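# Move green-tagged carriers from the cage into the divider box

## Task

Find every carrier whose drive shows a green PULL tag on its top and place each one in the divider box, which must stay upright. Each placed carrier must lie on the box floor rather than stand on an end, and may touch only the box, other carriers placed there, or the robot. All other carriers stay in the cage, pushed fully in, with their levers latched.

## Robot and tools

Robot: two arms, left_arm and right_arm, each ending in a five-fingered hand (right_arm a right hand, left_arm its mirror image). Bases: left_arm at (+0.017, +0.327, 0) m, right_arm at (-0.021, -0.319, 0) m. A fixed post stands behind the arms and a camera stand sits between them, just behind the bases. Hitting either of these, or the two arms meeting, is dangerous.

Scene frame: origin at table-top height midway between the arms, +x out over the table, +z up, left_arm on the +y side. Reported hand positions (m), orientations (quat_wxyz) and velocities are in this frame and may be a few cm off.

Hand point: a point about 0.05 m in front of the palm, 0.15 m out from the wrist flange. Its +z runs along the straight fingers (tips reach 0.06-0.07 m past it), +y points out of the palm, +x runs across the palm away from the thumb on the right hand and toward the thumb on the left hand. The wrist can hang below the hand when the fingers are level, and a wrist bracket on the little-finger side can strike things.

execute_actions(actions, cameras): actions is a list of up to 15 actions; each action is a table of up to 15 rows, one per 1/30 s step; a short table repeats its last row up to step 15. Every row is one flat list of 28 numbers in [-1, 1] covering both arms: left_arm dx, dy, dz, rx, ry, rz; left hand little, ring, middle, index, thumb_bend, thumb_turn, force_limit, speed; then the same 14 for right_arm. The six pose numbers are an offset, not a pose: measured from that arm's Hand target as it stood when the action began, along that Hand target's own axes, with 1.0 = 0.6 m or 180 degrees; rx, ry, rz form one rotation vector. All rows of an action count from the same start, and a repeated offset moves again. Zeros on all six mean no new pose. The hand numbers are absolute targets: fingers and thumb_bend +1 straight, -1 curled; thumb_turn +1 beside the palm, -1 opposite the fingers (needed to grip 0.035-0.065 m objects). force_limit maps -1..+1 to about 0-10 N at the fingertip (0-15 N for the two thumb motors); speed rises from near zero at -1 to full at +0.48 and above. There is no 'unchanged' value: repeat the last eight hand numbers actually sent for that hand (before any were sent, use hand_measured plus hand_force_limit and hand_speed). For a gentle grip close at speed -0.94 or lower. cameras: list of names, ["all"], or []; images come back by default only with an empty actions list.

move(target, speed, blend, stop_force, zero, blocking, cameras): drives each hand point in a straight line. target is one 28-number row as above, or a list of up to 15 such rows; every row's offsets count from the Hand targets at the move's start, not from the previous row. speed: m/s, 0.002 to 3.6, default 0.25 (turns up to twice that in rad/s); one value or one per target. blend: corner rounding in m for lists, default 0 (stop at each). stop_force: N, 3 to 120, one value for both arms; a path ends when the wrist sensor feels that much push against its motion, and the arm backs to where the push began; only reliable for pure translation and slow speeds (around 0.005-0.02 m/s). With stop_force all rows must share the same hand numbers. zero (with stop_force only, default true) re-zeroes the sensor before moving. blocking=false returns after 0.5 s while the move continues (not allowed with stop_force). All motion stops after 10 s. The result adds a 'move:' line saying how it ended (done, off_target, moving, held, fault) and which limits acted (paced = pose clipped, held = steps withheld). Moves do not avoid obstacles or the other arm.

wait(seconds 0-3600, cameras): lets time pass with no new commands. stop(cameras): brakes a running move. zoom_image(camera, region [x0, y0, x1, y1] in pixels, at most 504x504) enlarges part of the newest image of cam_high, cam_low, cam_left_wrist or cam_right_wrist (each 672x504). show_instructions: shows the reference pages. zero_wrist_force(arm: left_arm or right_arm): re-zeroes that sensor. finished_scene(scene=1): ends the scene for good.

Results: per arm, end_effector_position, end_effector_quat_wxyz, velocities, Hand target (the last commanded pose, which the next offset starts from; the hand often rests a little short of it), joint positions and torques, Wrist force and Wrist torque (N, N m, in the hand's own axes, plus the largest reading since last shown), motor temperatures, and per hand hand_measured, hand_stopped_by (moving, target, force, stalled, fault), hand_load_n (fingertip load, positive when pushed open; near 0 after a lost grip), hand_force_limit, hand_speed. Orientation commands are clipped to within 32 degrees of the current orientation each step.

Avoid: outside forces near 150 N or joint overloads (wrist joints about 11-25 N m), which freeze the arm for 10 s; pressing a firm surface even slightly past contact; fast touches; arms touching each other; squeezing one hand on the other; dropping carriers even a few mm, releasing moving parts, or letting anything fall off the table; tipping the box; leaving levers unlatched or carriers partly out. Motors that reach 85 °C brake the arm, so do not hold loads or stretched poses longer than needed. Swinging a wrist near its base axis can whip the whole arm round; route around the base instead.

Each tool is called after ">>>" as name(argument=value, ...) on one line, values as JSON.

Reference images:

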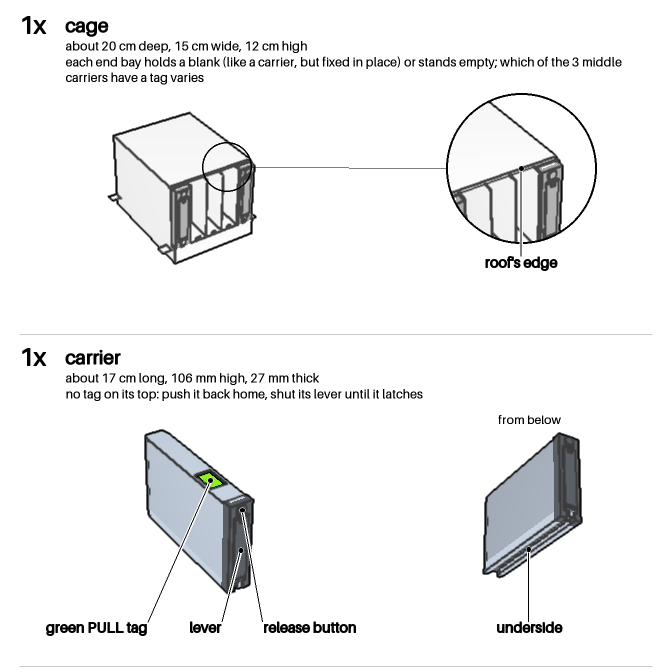

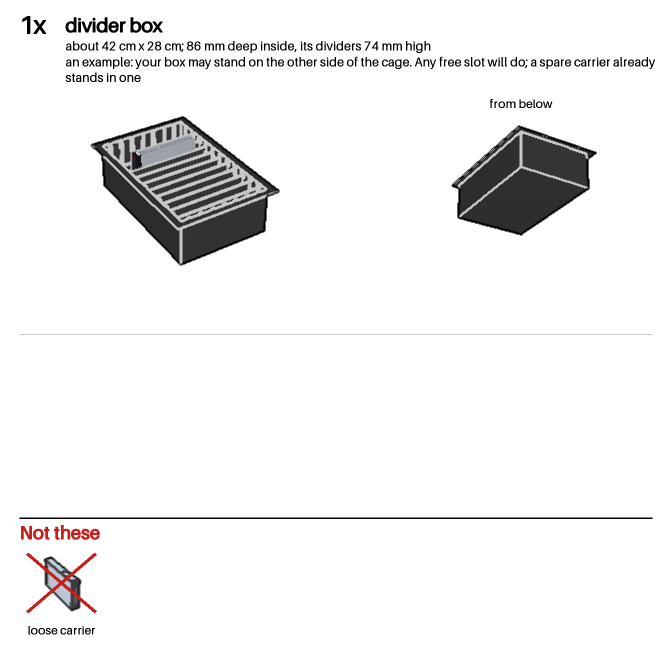

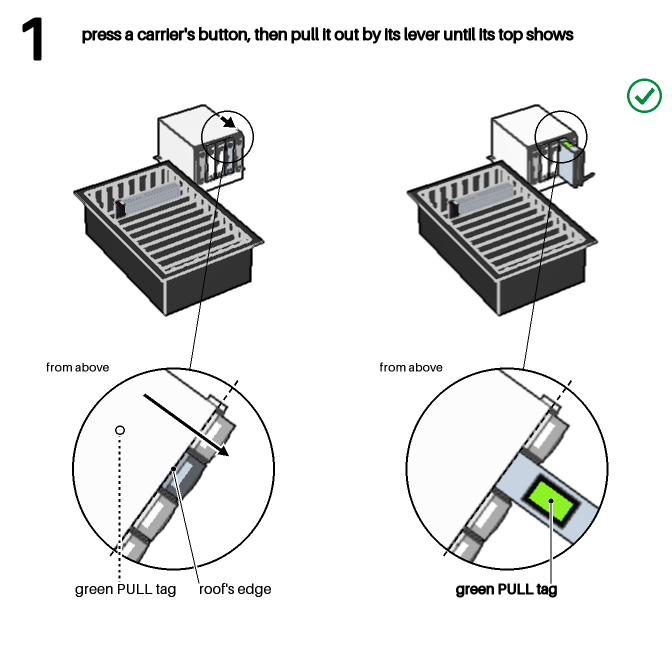

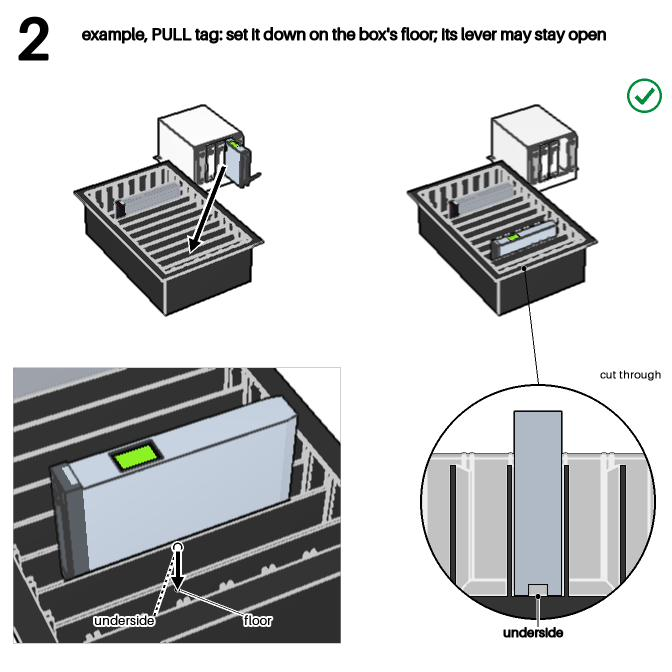

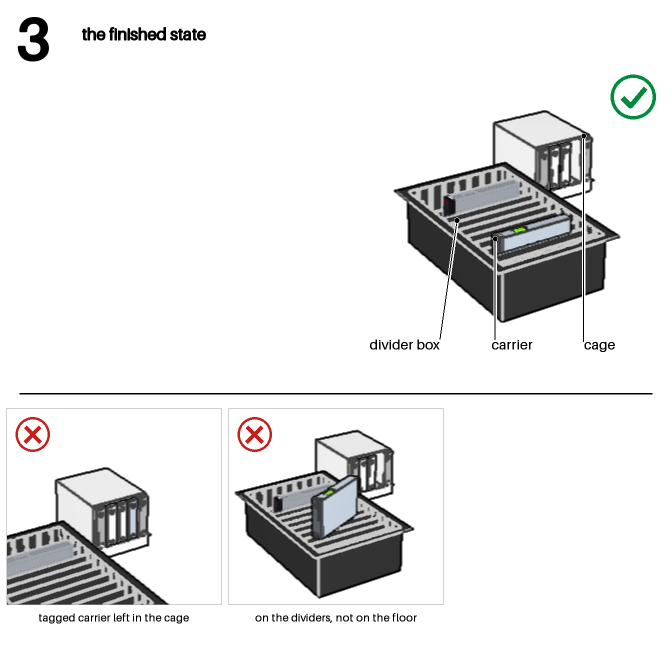

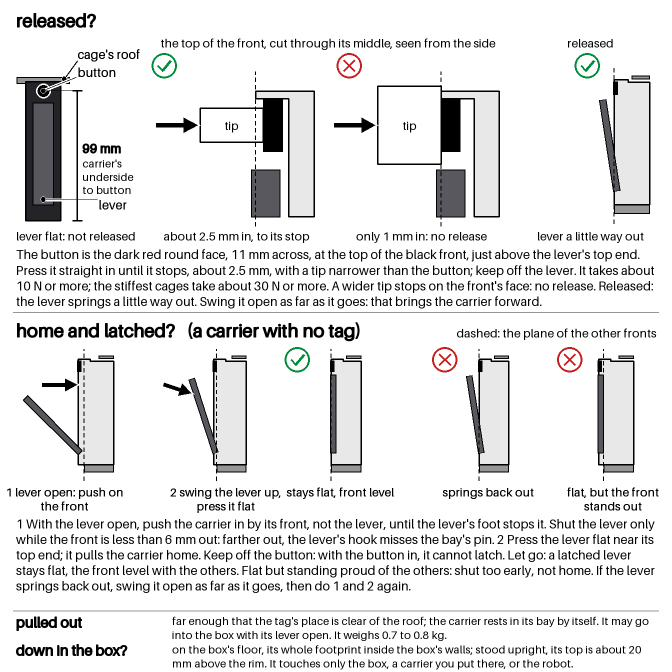

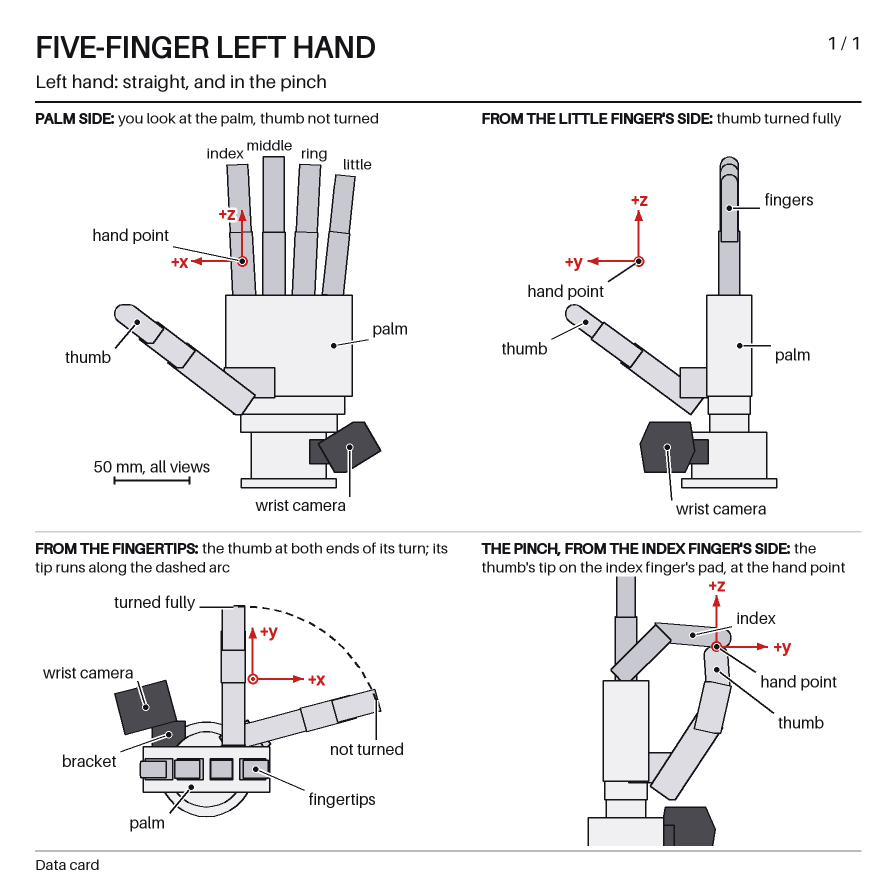

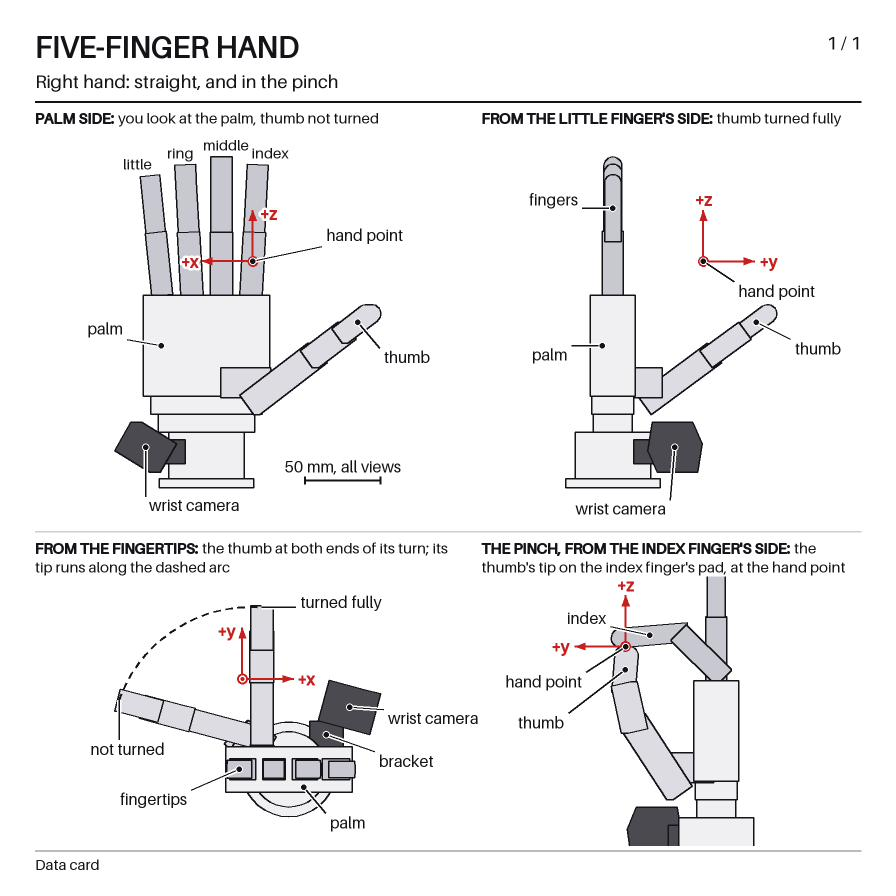

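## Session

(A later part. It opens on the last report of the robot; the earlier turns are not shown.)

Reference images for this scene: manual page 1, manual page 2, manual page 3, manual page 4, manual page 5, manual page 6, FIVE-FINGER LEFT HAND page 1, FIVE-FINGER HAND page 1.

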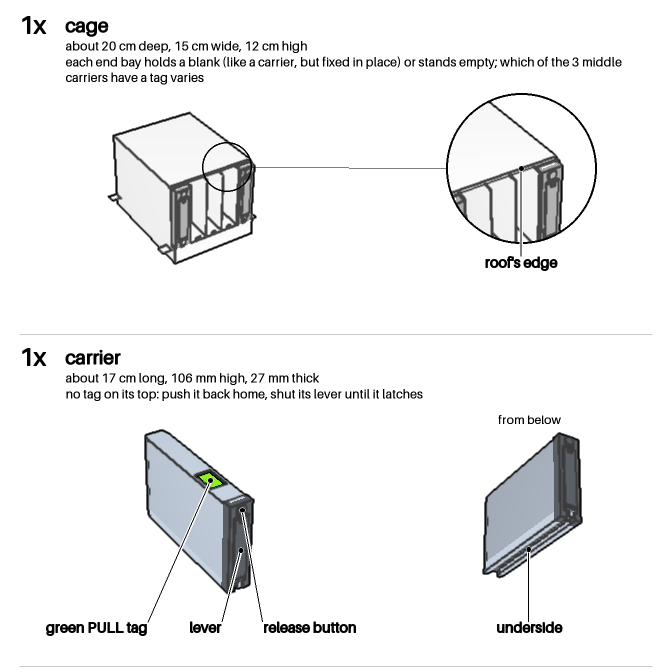

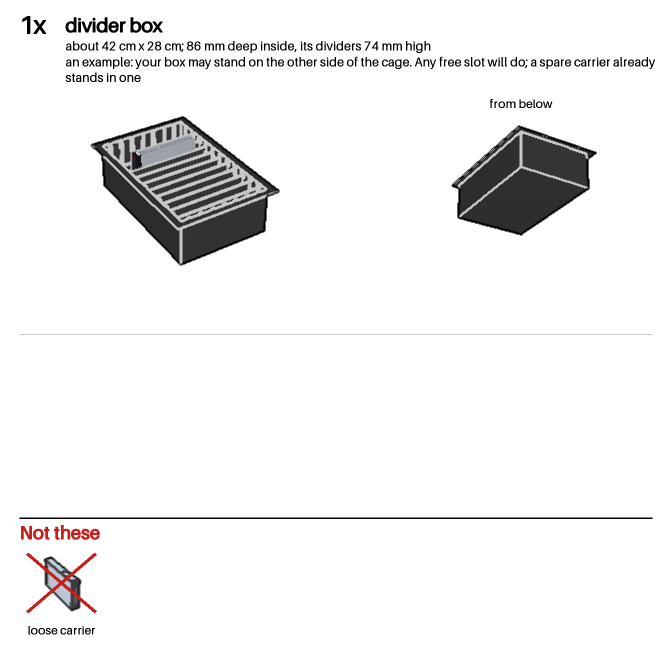

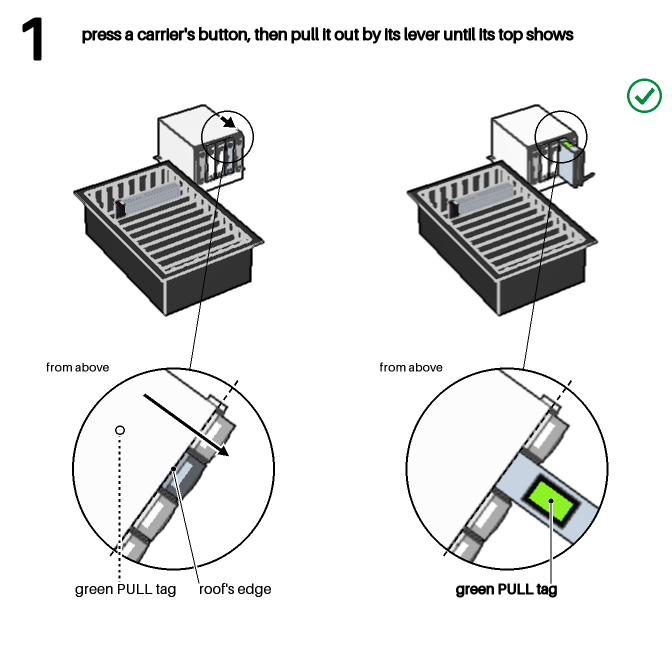

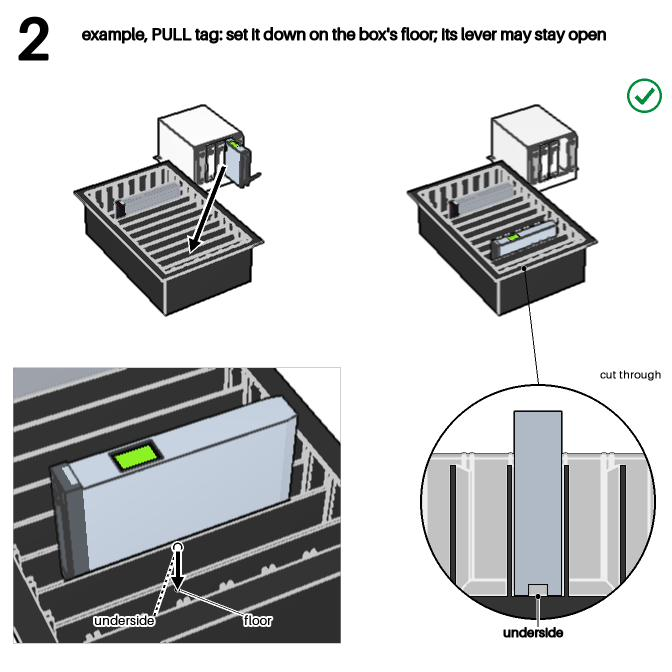

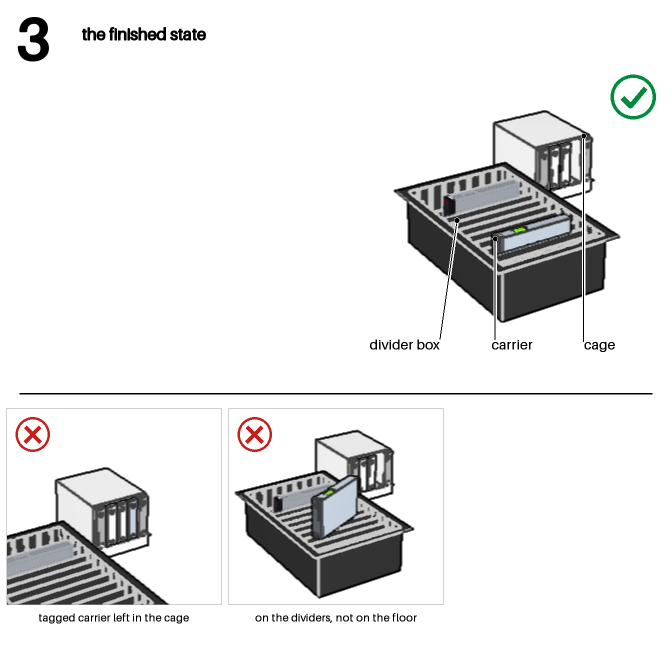

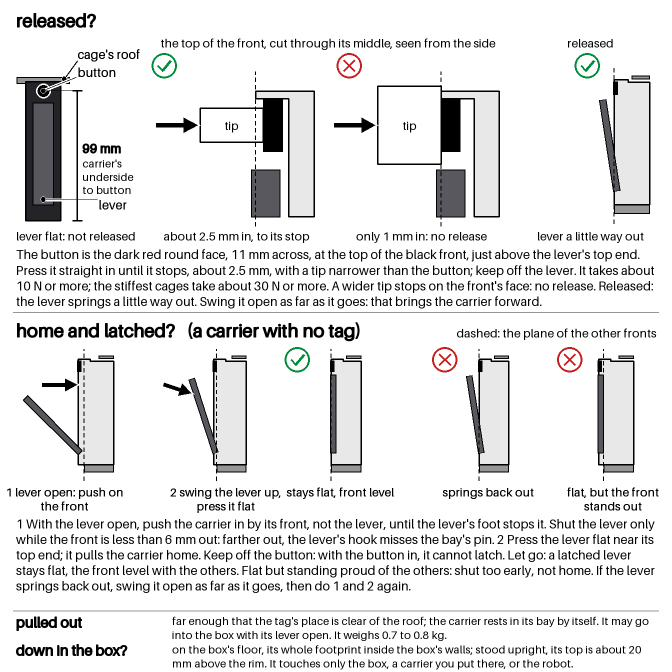

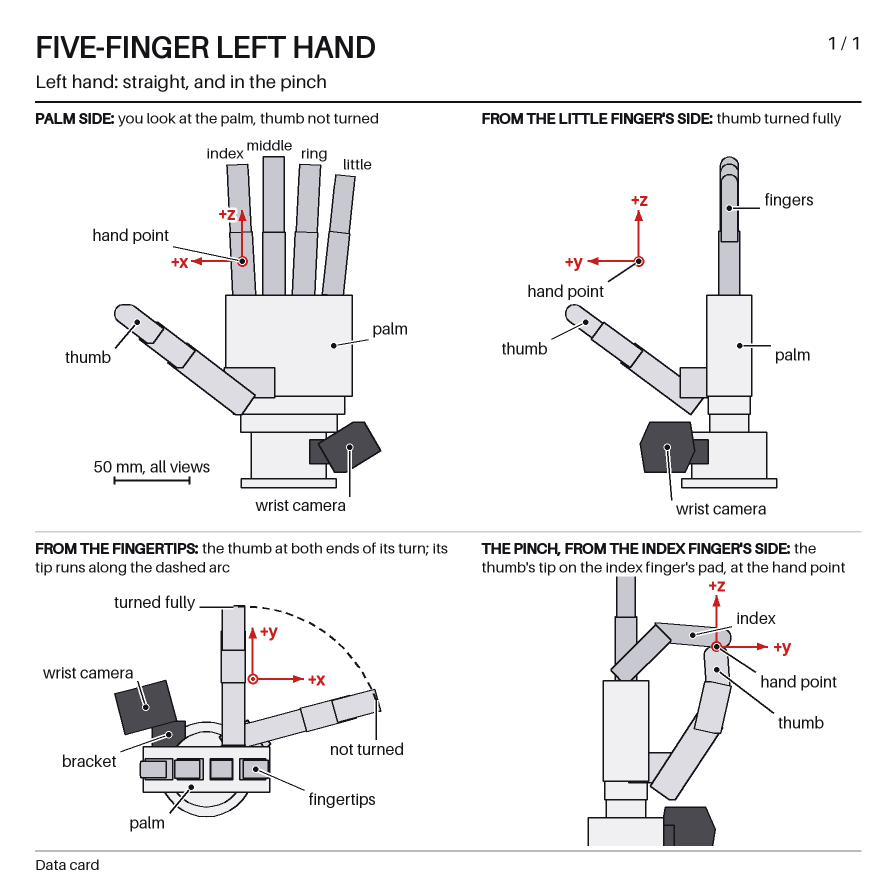

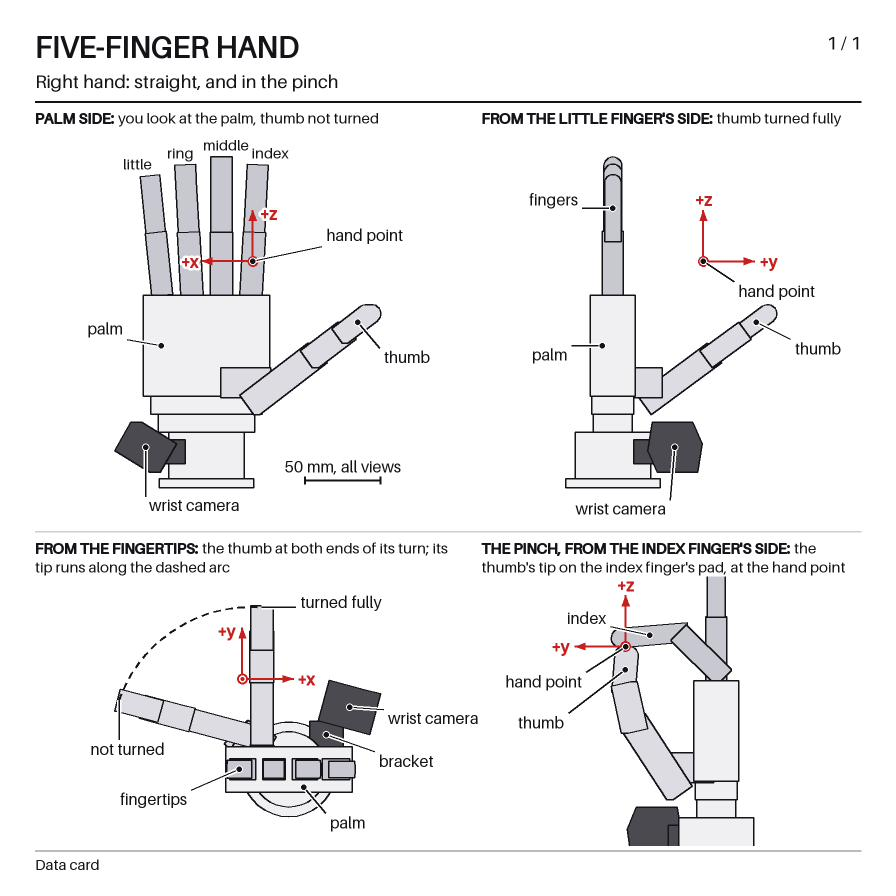

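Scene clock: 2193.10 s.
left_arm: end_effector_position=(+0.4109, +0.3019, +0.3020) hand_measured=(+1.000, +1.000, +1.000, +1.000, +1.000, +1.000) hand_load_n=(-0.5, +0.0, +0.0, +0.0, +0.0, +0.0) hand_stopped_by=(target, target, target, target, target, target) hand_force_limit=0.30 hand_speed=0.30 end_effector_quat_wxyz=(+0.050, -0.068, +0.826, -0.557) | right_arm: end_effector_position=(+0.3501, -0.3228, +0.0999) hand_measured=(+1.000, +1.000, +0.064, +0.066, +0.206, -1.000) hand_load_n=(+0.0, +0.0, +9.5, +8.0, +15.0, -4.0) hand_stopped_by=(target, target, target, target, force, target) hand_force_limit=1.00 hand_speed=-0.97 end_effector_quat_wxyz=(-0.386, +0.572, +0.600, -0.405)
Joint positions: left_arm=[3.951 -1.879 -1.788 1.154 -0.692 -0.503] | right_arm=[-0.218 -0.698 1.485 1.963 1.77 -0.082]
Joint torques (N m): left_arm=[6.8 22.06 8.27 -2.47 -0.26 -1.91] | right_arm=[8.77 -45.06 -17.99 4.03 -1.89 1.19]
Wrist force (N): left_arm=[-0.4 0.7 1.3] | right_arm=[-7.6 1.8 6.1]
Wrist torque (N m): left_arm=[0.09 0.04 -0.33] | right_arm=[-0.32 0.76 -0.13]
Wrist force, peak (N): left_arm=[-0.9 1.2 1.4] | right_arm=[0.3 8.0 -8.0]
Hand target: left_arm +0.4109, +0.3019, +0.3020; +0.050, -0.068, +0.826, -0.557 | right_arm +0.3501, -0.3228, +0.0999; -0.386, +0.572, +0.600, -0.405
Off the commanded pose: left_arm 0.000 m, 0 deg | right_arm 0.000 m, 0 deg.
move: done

>>> move(target=[[0,0,0,0,0,0,1,1,1,1,1,1,0.3,0.3,0,0,0,0,0,0,1,1,0.08,0.08,0.225,-1,0.9,-0.95],[0,0,0,0,0,0,1,1,1,1,1,1,0.3,0.3,0,0,0,0,0,0,1,1,0.10,0.10,0.25,-1,0.9,-0.9],[0,0,0,0,0,0,1,1,1,1,1,1,0.3,0.3,0,0,0,0,0,0,1,1,0.13,0.13,0.30,-1,0.9,-0.9]], speed=0.01, cameras=["cam_high", "cam_right_wrist"])

>>> zoom_image(camera="cam_high", region=[285, 130, 335, 180])

Scene clock: 2196.47 s.
left_arm: end_effector_position=(+0.4109, +0.3019, +0.3020) hand_measured=(+1.000, +1.000, +1.000, +1.000, +1.000, +1.000) hand_load_n=(+0.0, +0.0, +0.0, +0.0, +0.0, -0.5) hand_stopped_by=(target, target, target, target, target, target) hand_force_limit=0.30 hand_speed=0.30 end_effector_quat_wxyz=(+0.050, -0.068, +0.826, -0.557) | right_arm: end_effector_position=(+0.3501, -0.3228, +0.0999) hand_measured=(+1.000, +1.000, +0.130, +0.130, +0.300, -1.000) hand_load_n=(+0.0, +0.0, +0.0, +0.0, +0.0, +0.0) hand_stopped_by=(target, target, target, target, target, target) hand_force_limit=0.90 hand_speed=-0.90 end_effector_quat_wxyz=(-0.386, +0.572, +0.600, -0.405)
Joint positions: left_arm=[3.951 -1.879 -1.788 1.154 -0.692 -0.503] | right_arm=[-0.218 -0.698 1.485 1.963 1.77 -0.082]
Joint torques (N m): left_arm=[6.66 22.15 8.2 -2.41 -0.24 -1.92] | right_arm=[3.52 -51.25 -15.25 2.36 1.05 1.21]
Wrist force (N): left_arm=[-0.6 0.8 1.4] | right_arm=[-5.6 0.9 4.8]
Wrist torque (N m): left_arm=[0.10 0.07 -0.35] | right_arm=[-0.33 0.78 -0.13]
Wrist force, peak (N): left_arm=[-0.8 1.0 1.5] | right_arm=[-8.2 1.3 6.4]
Hand target: left_arm +0.4109, +0.3019, +0.3020; +0.050, -0.068, +0.826, -0.557 | right_arm +0.3501, -0.3228, +0.0999; -0.386, +0.572, +0.600, -0.405
Off the commanded pose: left_arm 0.000 m, 0 deg | right_arm 0.000 m, 0 deg.
move: done
cam_right_wrist: T_world_to_cam=[[0.33783, 0.33385, -0.88001, 0.07208], [0.63161, -0.7736, -0.05101, -0.46745], [-0.69781, -0.53859, -0.47221, 0.23037]] pos_world=[0.43165, -0.26161, 0.14837]

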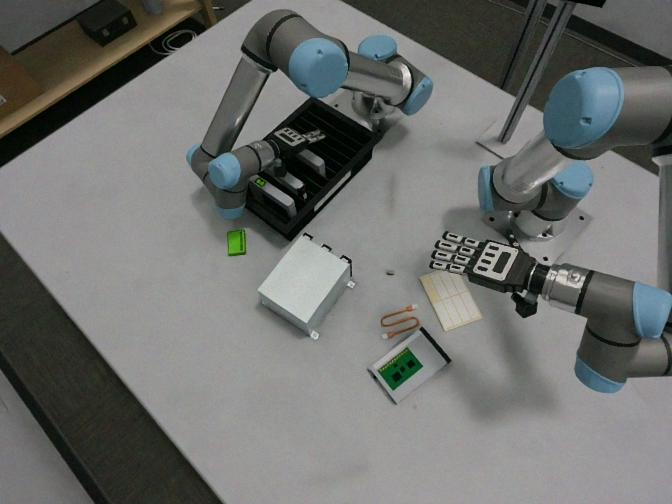

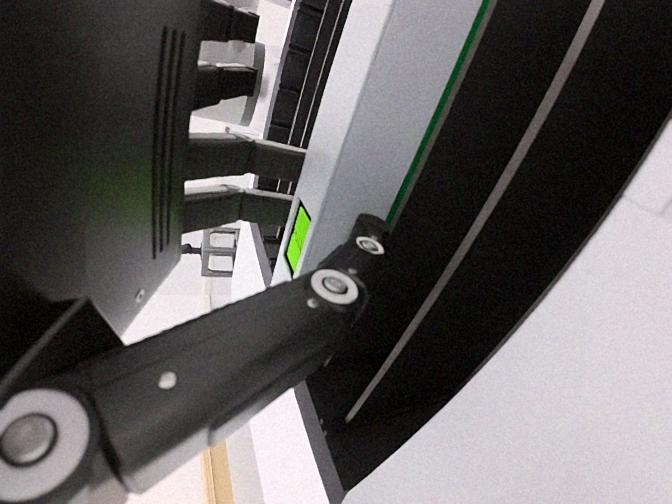

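Scaled by 10.080 from the camera's image (finer frame: 960x720).

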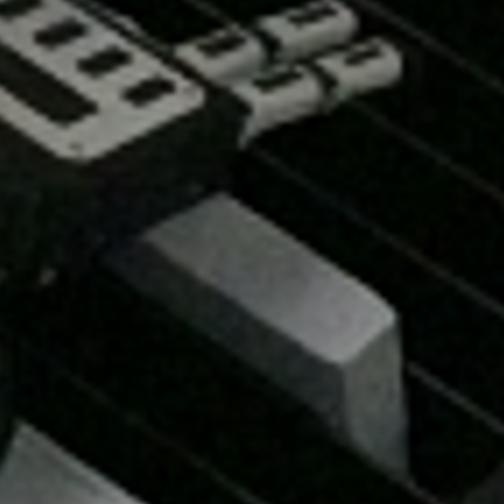

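>>> move(target=[0,0,0,0,0,0,1,1,1,1,1,1,0.3,0.3,0,-0.01545,-0.00624,0,0,0,1,1,0.13,0.13,0.30,-1,0.9,-0.9], speed=0.02, stop_force=4, cameras=["cam_right_wrist"])

Scene clock: 2198.97 s.
left_arm: end_effector_position=(+0.4109, +0.3019, +0.3020) hand_measured=(+1.000, +1.000, +1.000, +1.000, +1.000, +1.000) hand_load_n=(+0.0, +0.0, +0.0, +0.0, +0.0, +0.0) hand_stopped_by=(target, target, target, target, target, target) hand_force_limit=0.30 hand_speed=0.30 end_effector_quat_wxyz=(+0.050, -0.068, +0.826, -0.557) | right_arm: end_effector_position=(+0.3501, -0.3228, +0.1099) hand_measured=(+1.000, +1.000, +0.130, +0.130, +0.300, -1.000) hand_load_n=(+0.0, +0.0, +0.0, +0.0, +0.0, +0.0) hand_stopped_by=(target, target, target, target, target, target) hand_force_limit=0.90 hand_speed=-0.90 end_effector_quat_wxyz=(-0.386, +0.572, +0.600, -0.405)
Joint positions: left_arm=[3.951 -1.879 -1.788 1.154 -0.692 -0.503] | right_arm=[-0.218 -0.714 1.485 1.979 1.77 -0.082]
Joint torques (N m): left_arm=[6.69 21.9 8.55 -2.34 -0.32 -1.92] | right_arm=[-3.06 -57.54 -16.09 3.84 -0.94 1.17]
Wrist force (N): left_arm=[-0.4 0.8 1.5] | right_arm=[-5.7 0.7 4.4]
Wrist torque (N m): left_arm=[0.09 0.05 -0.34] | right_arm=[-0.33 0.79 -0.14]
Wrist force, peak (N): left_arm=[-0.9 0.9 1.6] | right_arm=[-5.8 0.5 4.9]
Hand target: left_arm +0.4109, +0.3019, +0.3020; +0.050, -0.068, +0.826, -0.557 | right_arm +0.3501, -0.3228, +0.1099; -0.386, +0.572, +0.600, -0.405
Off the commanded pose: left_arm 0.000 m, 0 deg | right_arm 0.000 m, 0 deg.
move: done
cam_right_wrist: T_world_to_cam=[[0.33783, 0.33385, -0.88001, 0.08088], [0.63161, -0.7736, -0.05101, -0.46694], [-0.69781, -0.53859, -0.47221, 0.23509]] pos_world=[0.43165, -0.26161, 0.15837]

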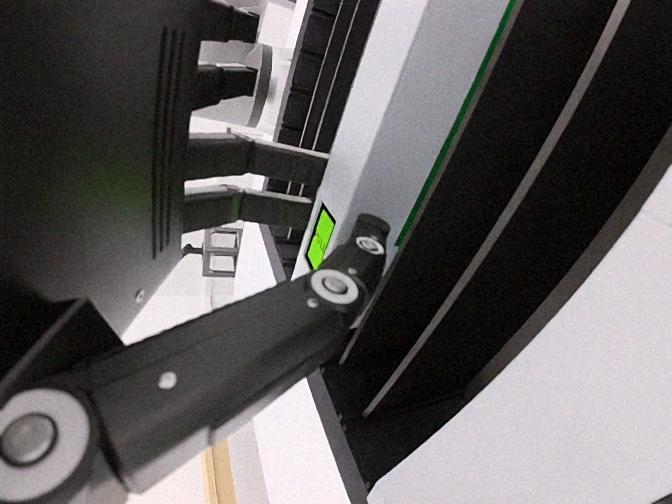

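>>> move(target=[0,0,0,0,0,0,1,1,1,1,1,1,0.3,0.3,0,-0.13905,-0.05616,0,0,0,1,1,0.13,0.13,0.30,-1,0.9,-0.9], speed=0.05, stop_force=6, cameras=["cam_high", "cam_right_wrist"])

>>> zoom_image(camera="cam_high", region=[230, 90, 390, 245])

Scene clock: 2203.10 s.
left_arm: end_effector_position=(+0.4109, +0.3019, +0.3020) hand_measured=(+1.000, +1.000, +1.000, +1.000, +1.000, +1.000) hand_load_n=(+0.0, +0.0, +0.0, +0.0, +0.0, +0.0) hand_stopped_by=(target, target, target, target, target, target) hand_force_limit=0.30 hand_speed=0.30 end_effector_quat_wxyz=(+0.050, -0.068, +0.826, -0.557) | right_arm: end_effector_position=(+0.3501, -0.3228, +0.1999) hand_measured=(+1.000, +1.000, +0.130, +0.130, +0.300, -1.000) hand_load_n=(+0.0, +0.0, +0.0, +0.0, +0.0, +0.0) hand_stopped_by=(target, target, target, target, target, target) hand_force_limit=0.90 hand_speed=-0.90 end_effector_quat_wxyz=(-0.386, +0.572, +0.600, -0.405)
Joint positions: left_arm=[3.951 -1.879 -1.788 1.154 -0.692 -0.503] | right_arm=[-0.218 -0.85 1.458 2.142 1.77 -0.082]
Joint torques (N m): left_arm=[6.14 21.57 7.77 -2.33 -0.23 -1.98] | right_arm=[-2.57 -55.5 -19.62 3.75 -0.93 1.24]
Wrist force (N): left_arm=[-0.5 0.7 1.4] | right_arm=[-5.3 0.5 4.5]
Wrist torque (N m): left_arm=[0.08 0.06 -0.34] | right_arm=[-0.38 0.70 -0.15]
Wrist force, peak (N): left_arm=[-0.8 1.2 1.5] | right_arm=[-5.8 0.6 4.9]
Hand target: left_arm +0.4109, +0.3019, +0.3020; +0.050, -0.068, +0.826, -0.557 | right_arm +0.3501, -0.3228, +0.1999; -0.386, +0.572, +0.600, -0.405
Off the commanded pose: left_arm 0.000 m, 0 deg | right_arm 0.000 m, 0 deg.
move: done
cam_right_wrist: T_world_to_cam=[[0.33791, 0.33375, -0.88001, 0.16003], [0.63157, -0.77365, -0.0509, -0.46237], [-0.69781, -0.53859, -0.47221, 0.27759]] pos_world=[0.43165, -0.26161, 0.24837]

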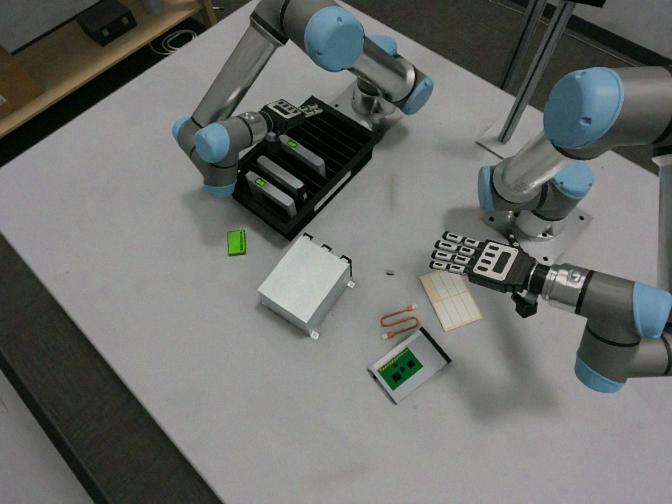

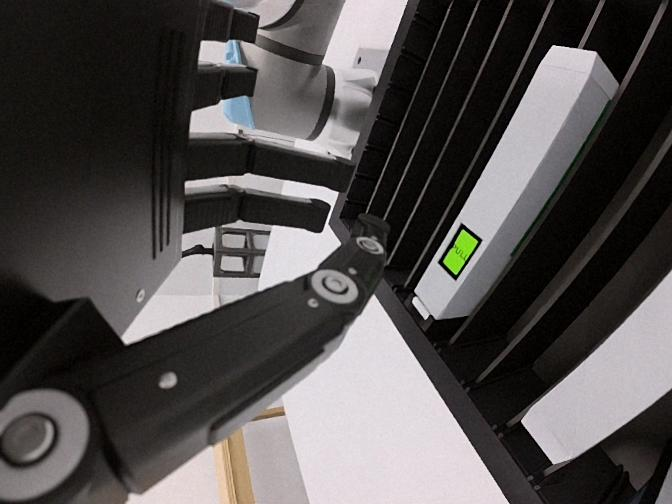

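Scaled by 3.150 from the camera's image (finer frame: 960x720).

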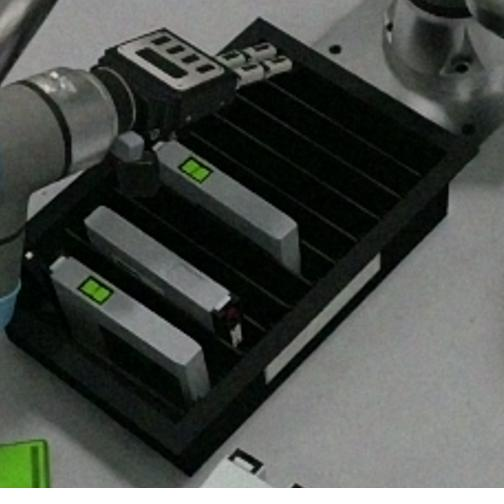

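>>> move(target=[0,0,0,0,0,0,1,1,1,1,1,1,0.3,0.3,-0.15,-0.1854,-0.07488,0,0,0,1,1,0.13,0.13,0.30,-1,0.9,-0.9], speed=0.15, cameras=["all"])

>>> zoom_image(camera="cam_high", region=[230, 120, 340, 230])

>>> zoom_image(camera="cam_low", region=[450, 180, 672, 350])

>>> zoom_image(camera="cam_high", region=[250, 220, 370, 340])

Scene clock: 2206.40 s.
left_arm: end_effector_position=(+0.4109, +0.3019, +0.3020) hand_measured=(+1.000, +1.000, +1.000, +1.000, +1.000, +1.000) hand_load_n=(+0.0, +0.0, +0.0, +0.0, +0.0, +0.0) hand_stopped_by=(target, target, target, target, target, target) hand_force_limit=0.30 hand_speed=0.30 end_effector_quat_wxyz=(+0.050, -0.068, +0.826, -0.557) | right_arm: end_effector_position=(+0.3527, -0.3922, +0.2925) hand_measured=(+1.000, +1.000, +0.130, +0.130, +0.300, -1.000) hand_load_n=(+0.0, +0.0, +0.0, +0.0, +0.0, +0.0) hand_stopped_by=(target, target, target, target, target, target) hand_force_limit=0.90 hand_speed=-0.90 end_effector_quat_wxyz=(-0.386, +0.572, +0.600, -0.405)
Joint positions: left_arm=[3.951 -1.879 -1.788 1.154 -0.692 -0.503] | right_arm=[-0.336 -0.951 1.365 2.324 1.879 -0.129]
Joint torques (N m): left_arm=[6.2 21.44 8.27 -2.3 -0.26 -1.95] | right_arm=[8.43 -40.3 -7.54 0.85 -1.29 1.32]
Wrist force (N): left_arm=[-0.5 0.9 1.3] | right_arm=[-5.3 1.0 4.8]
Wrist torque (N m): left_arm=[0.12 0.06 -0.35] | right_arm=[-0.34 0.70 -0.20]
Wrist force, peak (N): left_arm=[-0.7 0.9 1.5] | right_arm=[-7.8 -3.4 4.1]
Hand target: left_arm +0.4109, +0.3019, +0.3020; +0.050, -0.068, +0.826, -0.557 | right_arm +0.3527, -0.3922, +0.2925; -0.386, +0.572, +0.600, -0.405 (not the last commanded pose)
Off the commanded pose: left_arm 0.000 m, 0 deg | right_arm 0.034 m, 0 deg.
move: held (right_arm; a check stopped the path); limits=held
pose unreachable (right arm): on one or more control steps of this call, first in action 0 (counted from 0), this arm could not follow its commanded pose, so it was not sent that pose on those steps. It may still have moved: this result reports where it is.
cause: moving toward the commanded pose would bring two parts of the arm too close to each other (joints 4 (wrist 1) to 6 (wrist 3) lie between them).
cam_left_wrist: T_world_to_cam=[[-0.23574, -0.41864, 0.87702, -0.03665], [-0.89927, 0.4361, -0.03355, 0.24701], [-0.36842, -0.79659, -0.47928, 0.64975]] pos_world=[0.45287, 0.39452, 0.35184]
cam_right_wrist: T_world_to_cam=[[0.33835, 0.33338, -0.87999, 0.26356], [0.63162, -0.77365, -0.05024, -0.51323], [-0.69755, -0.53882, -0.47234, 0.28565]] pos_world=[0.43425, -0.33101, 0.34107]

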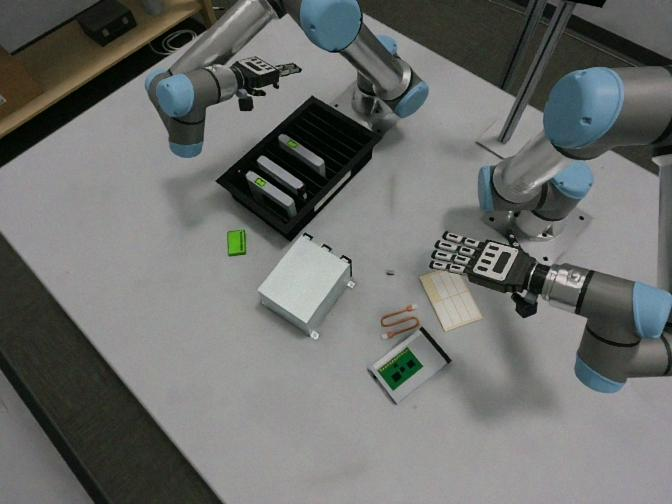

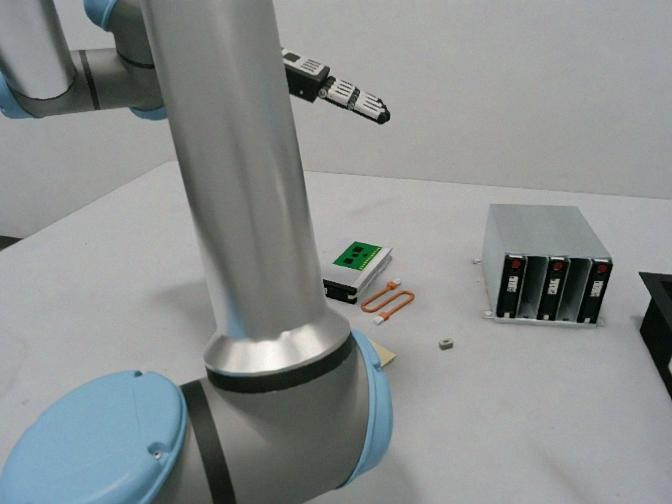

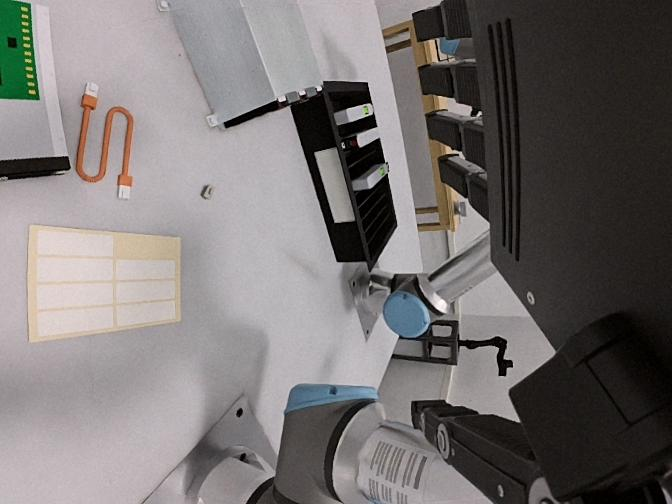

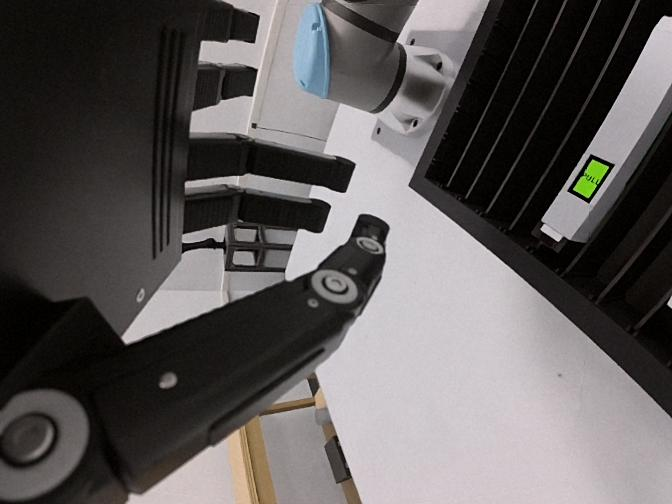

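Scaled by 4.582 from the camera's image (finer frame: 960x720).

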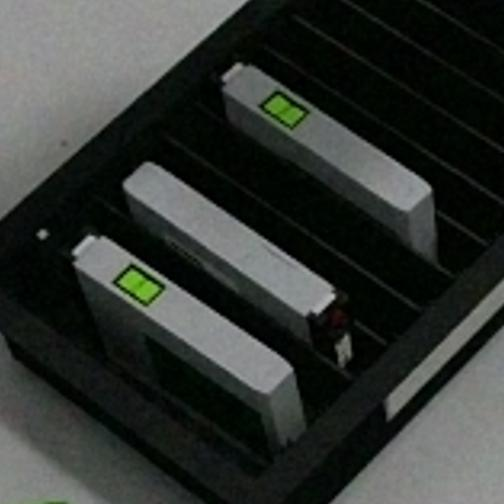

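Scaled by 2.270 from the camera's image (finer frame: 960x720).

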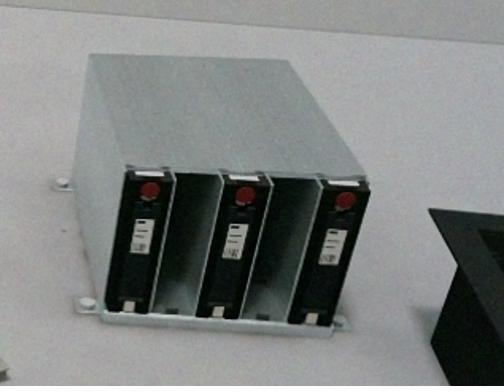

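Scaled by 4.200 from the camera's image (finer frame: 960x720).

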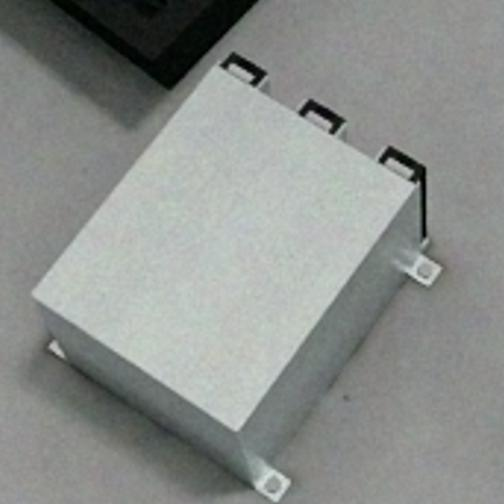

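>>> finished_scene()

The scene is finished: the task was done.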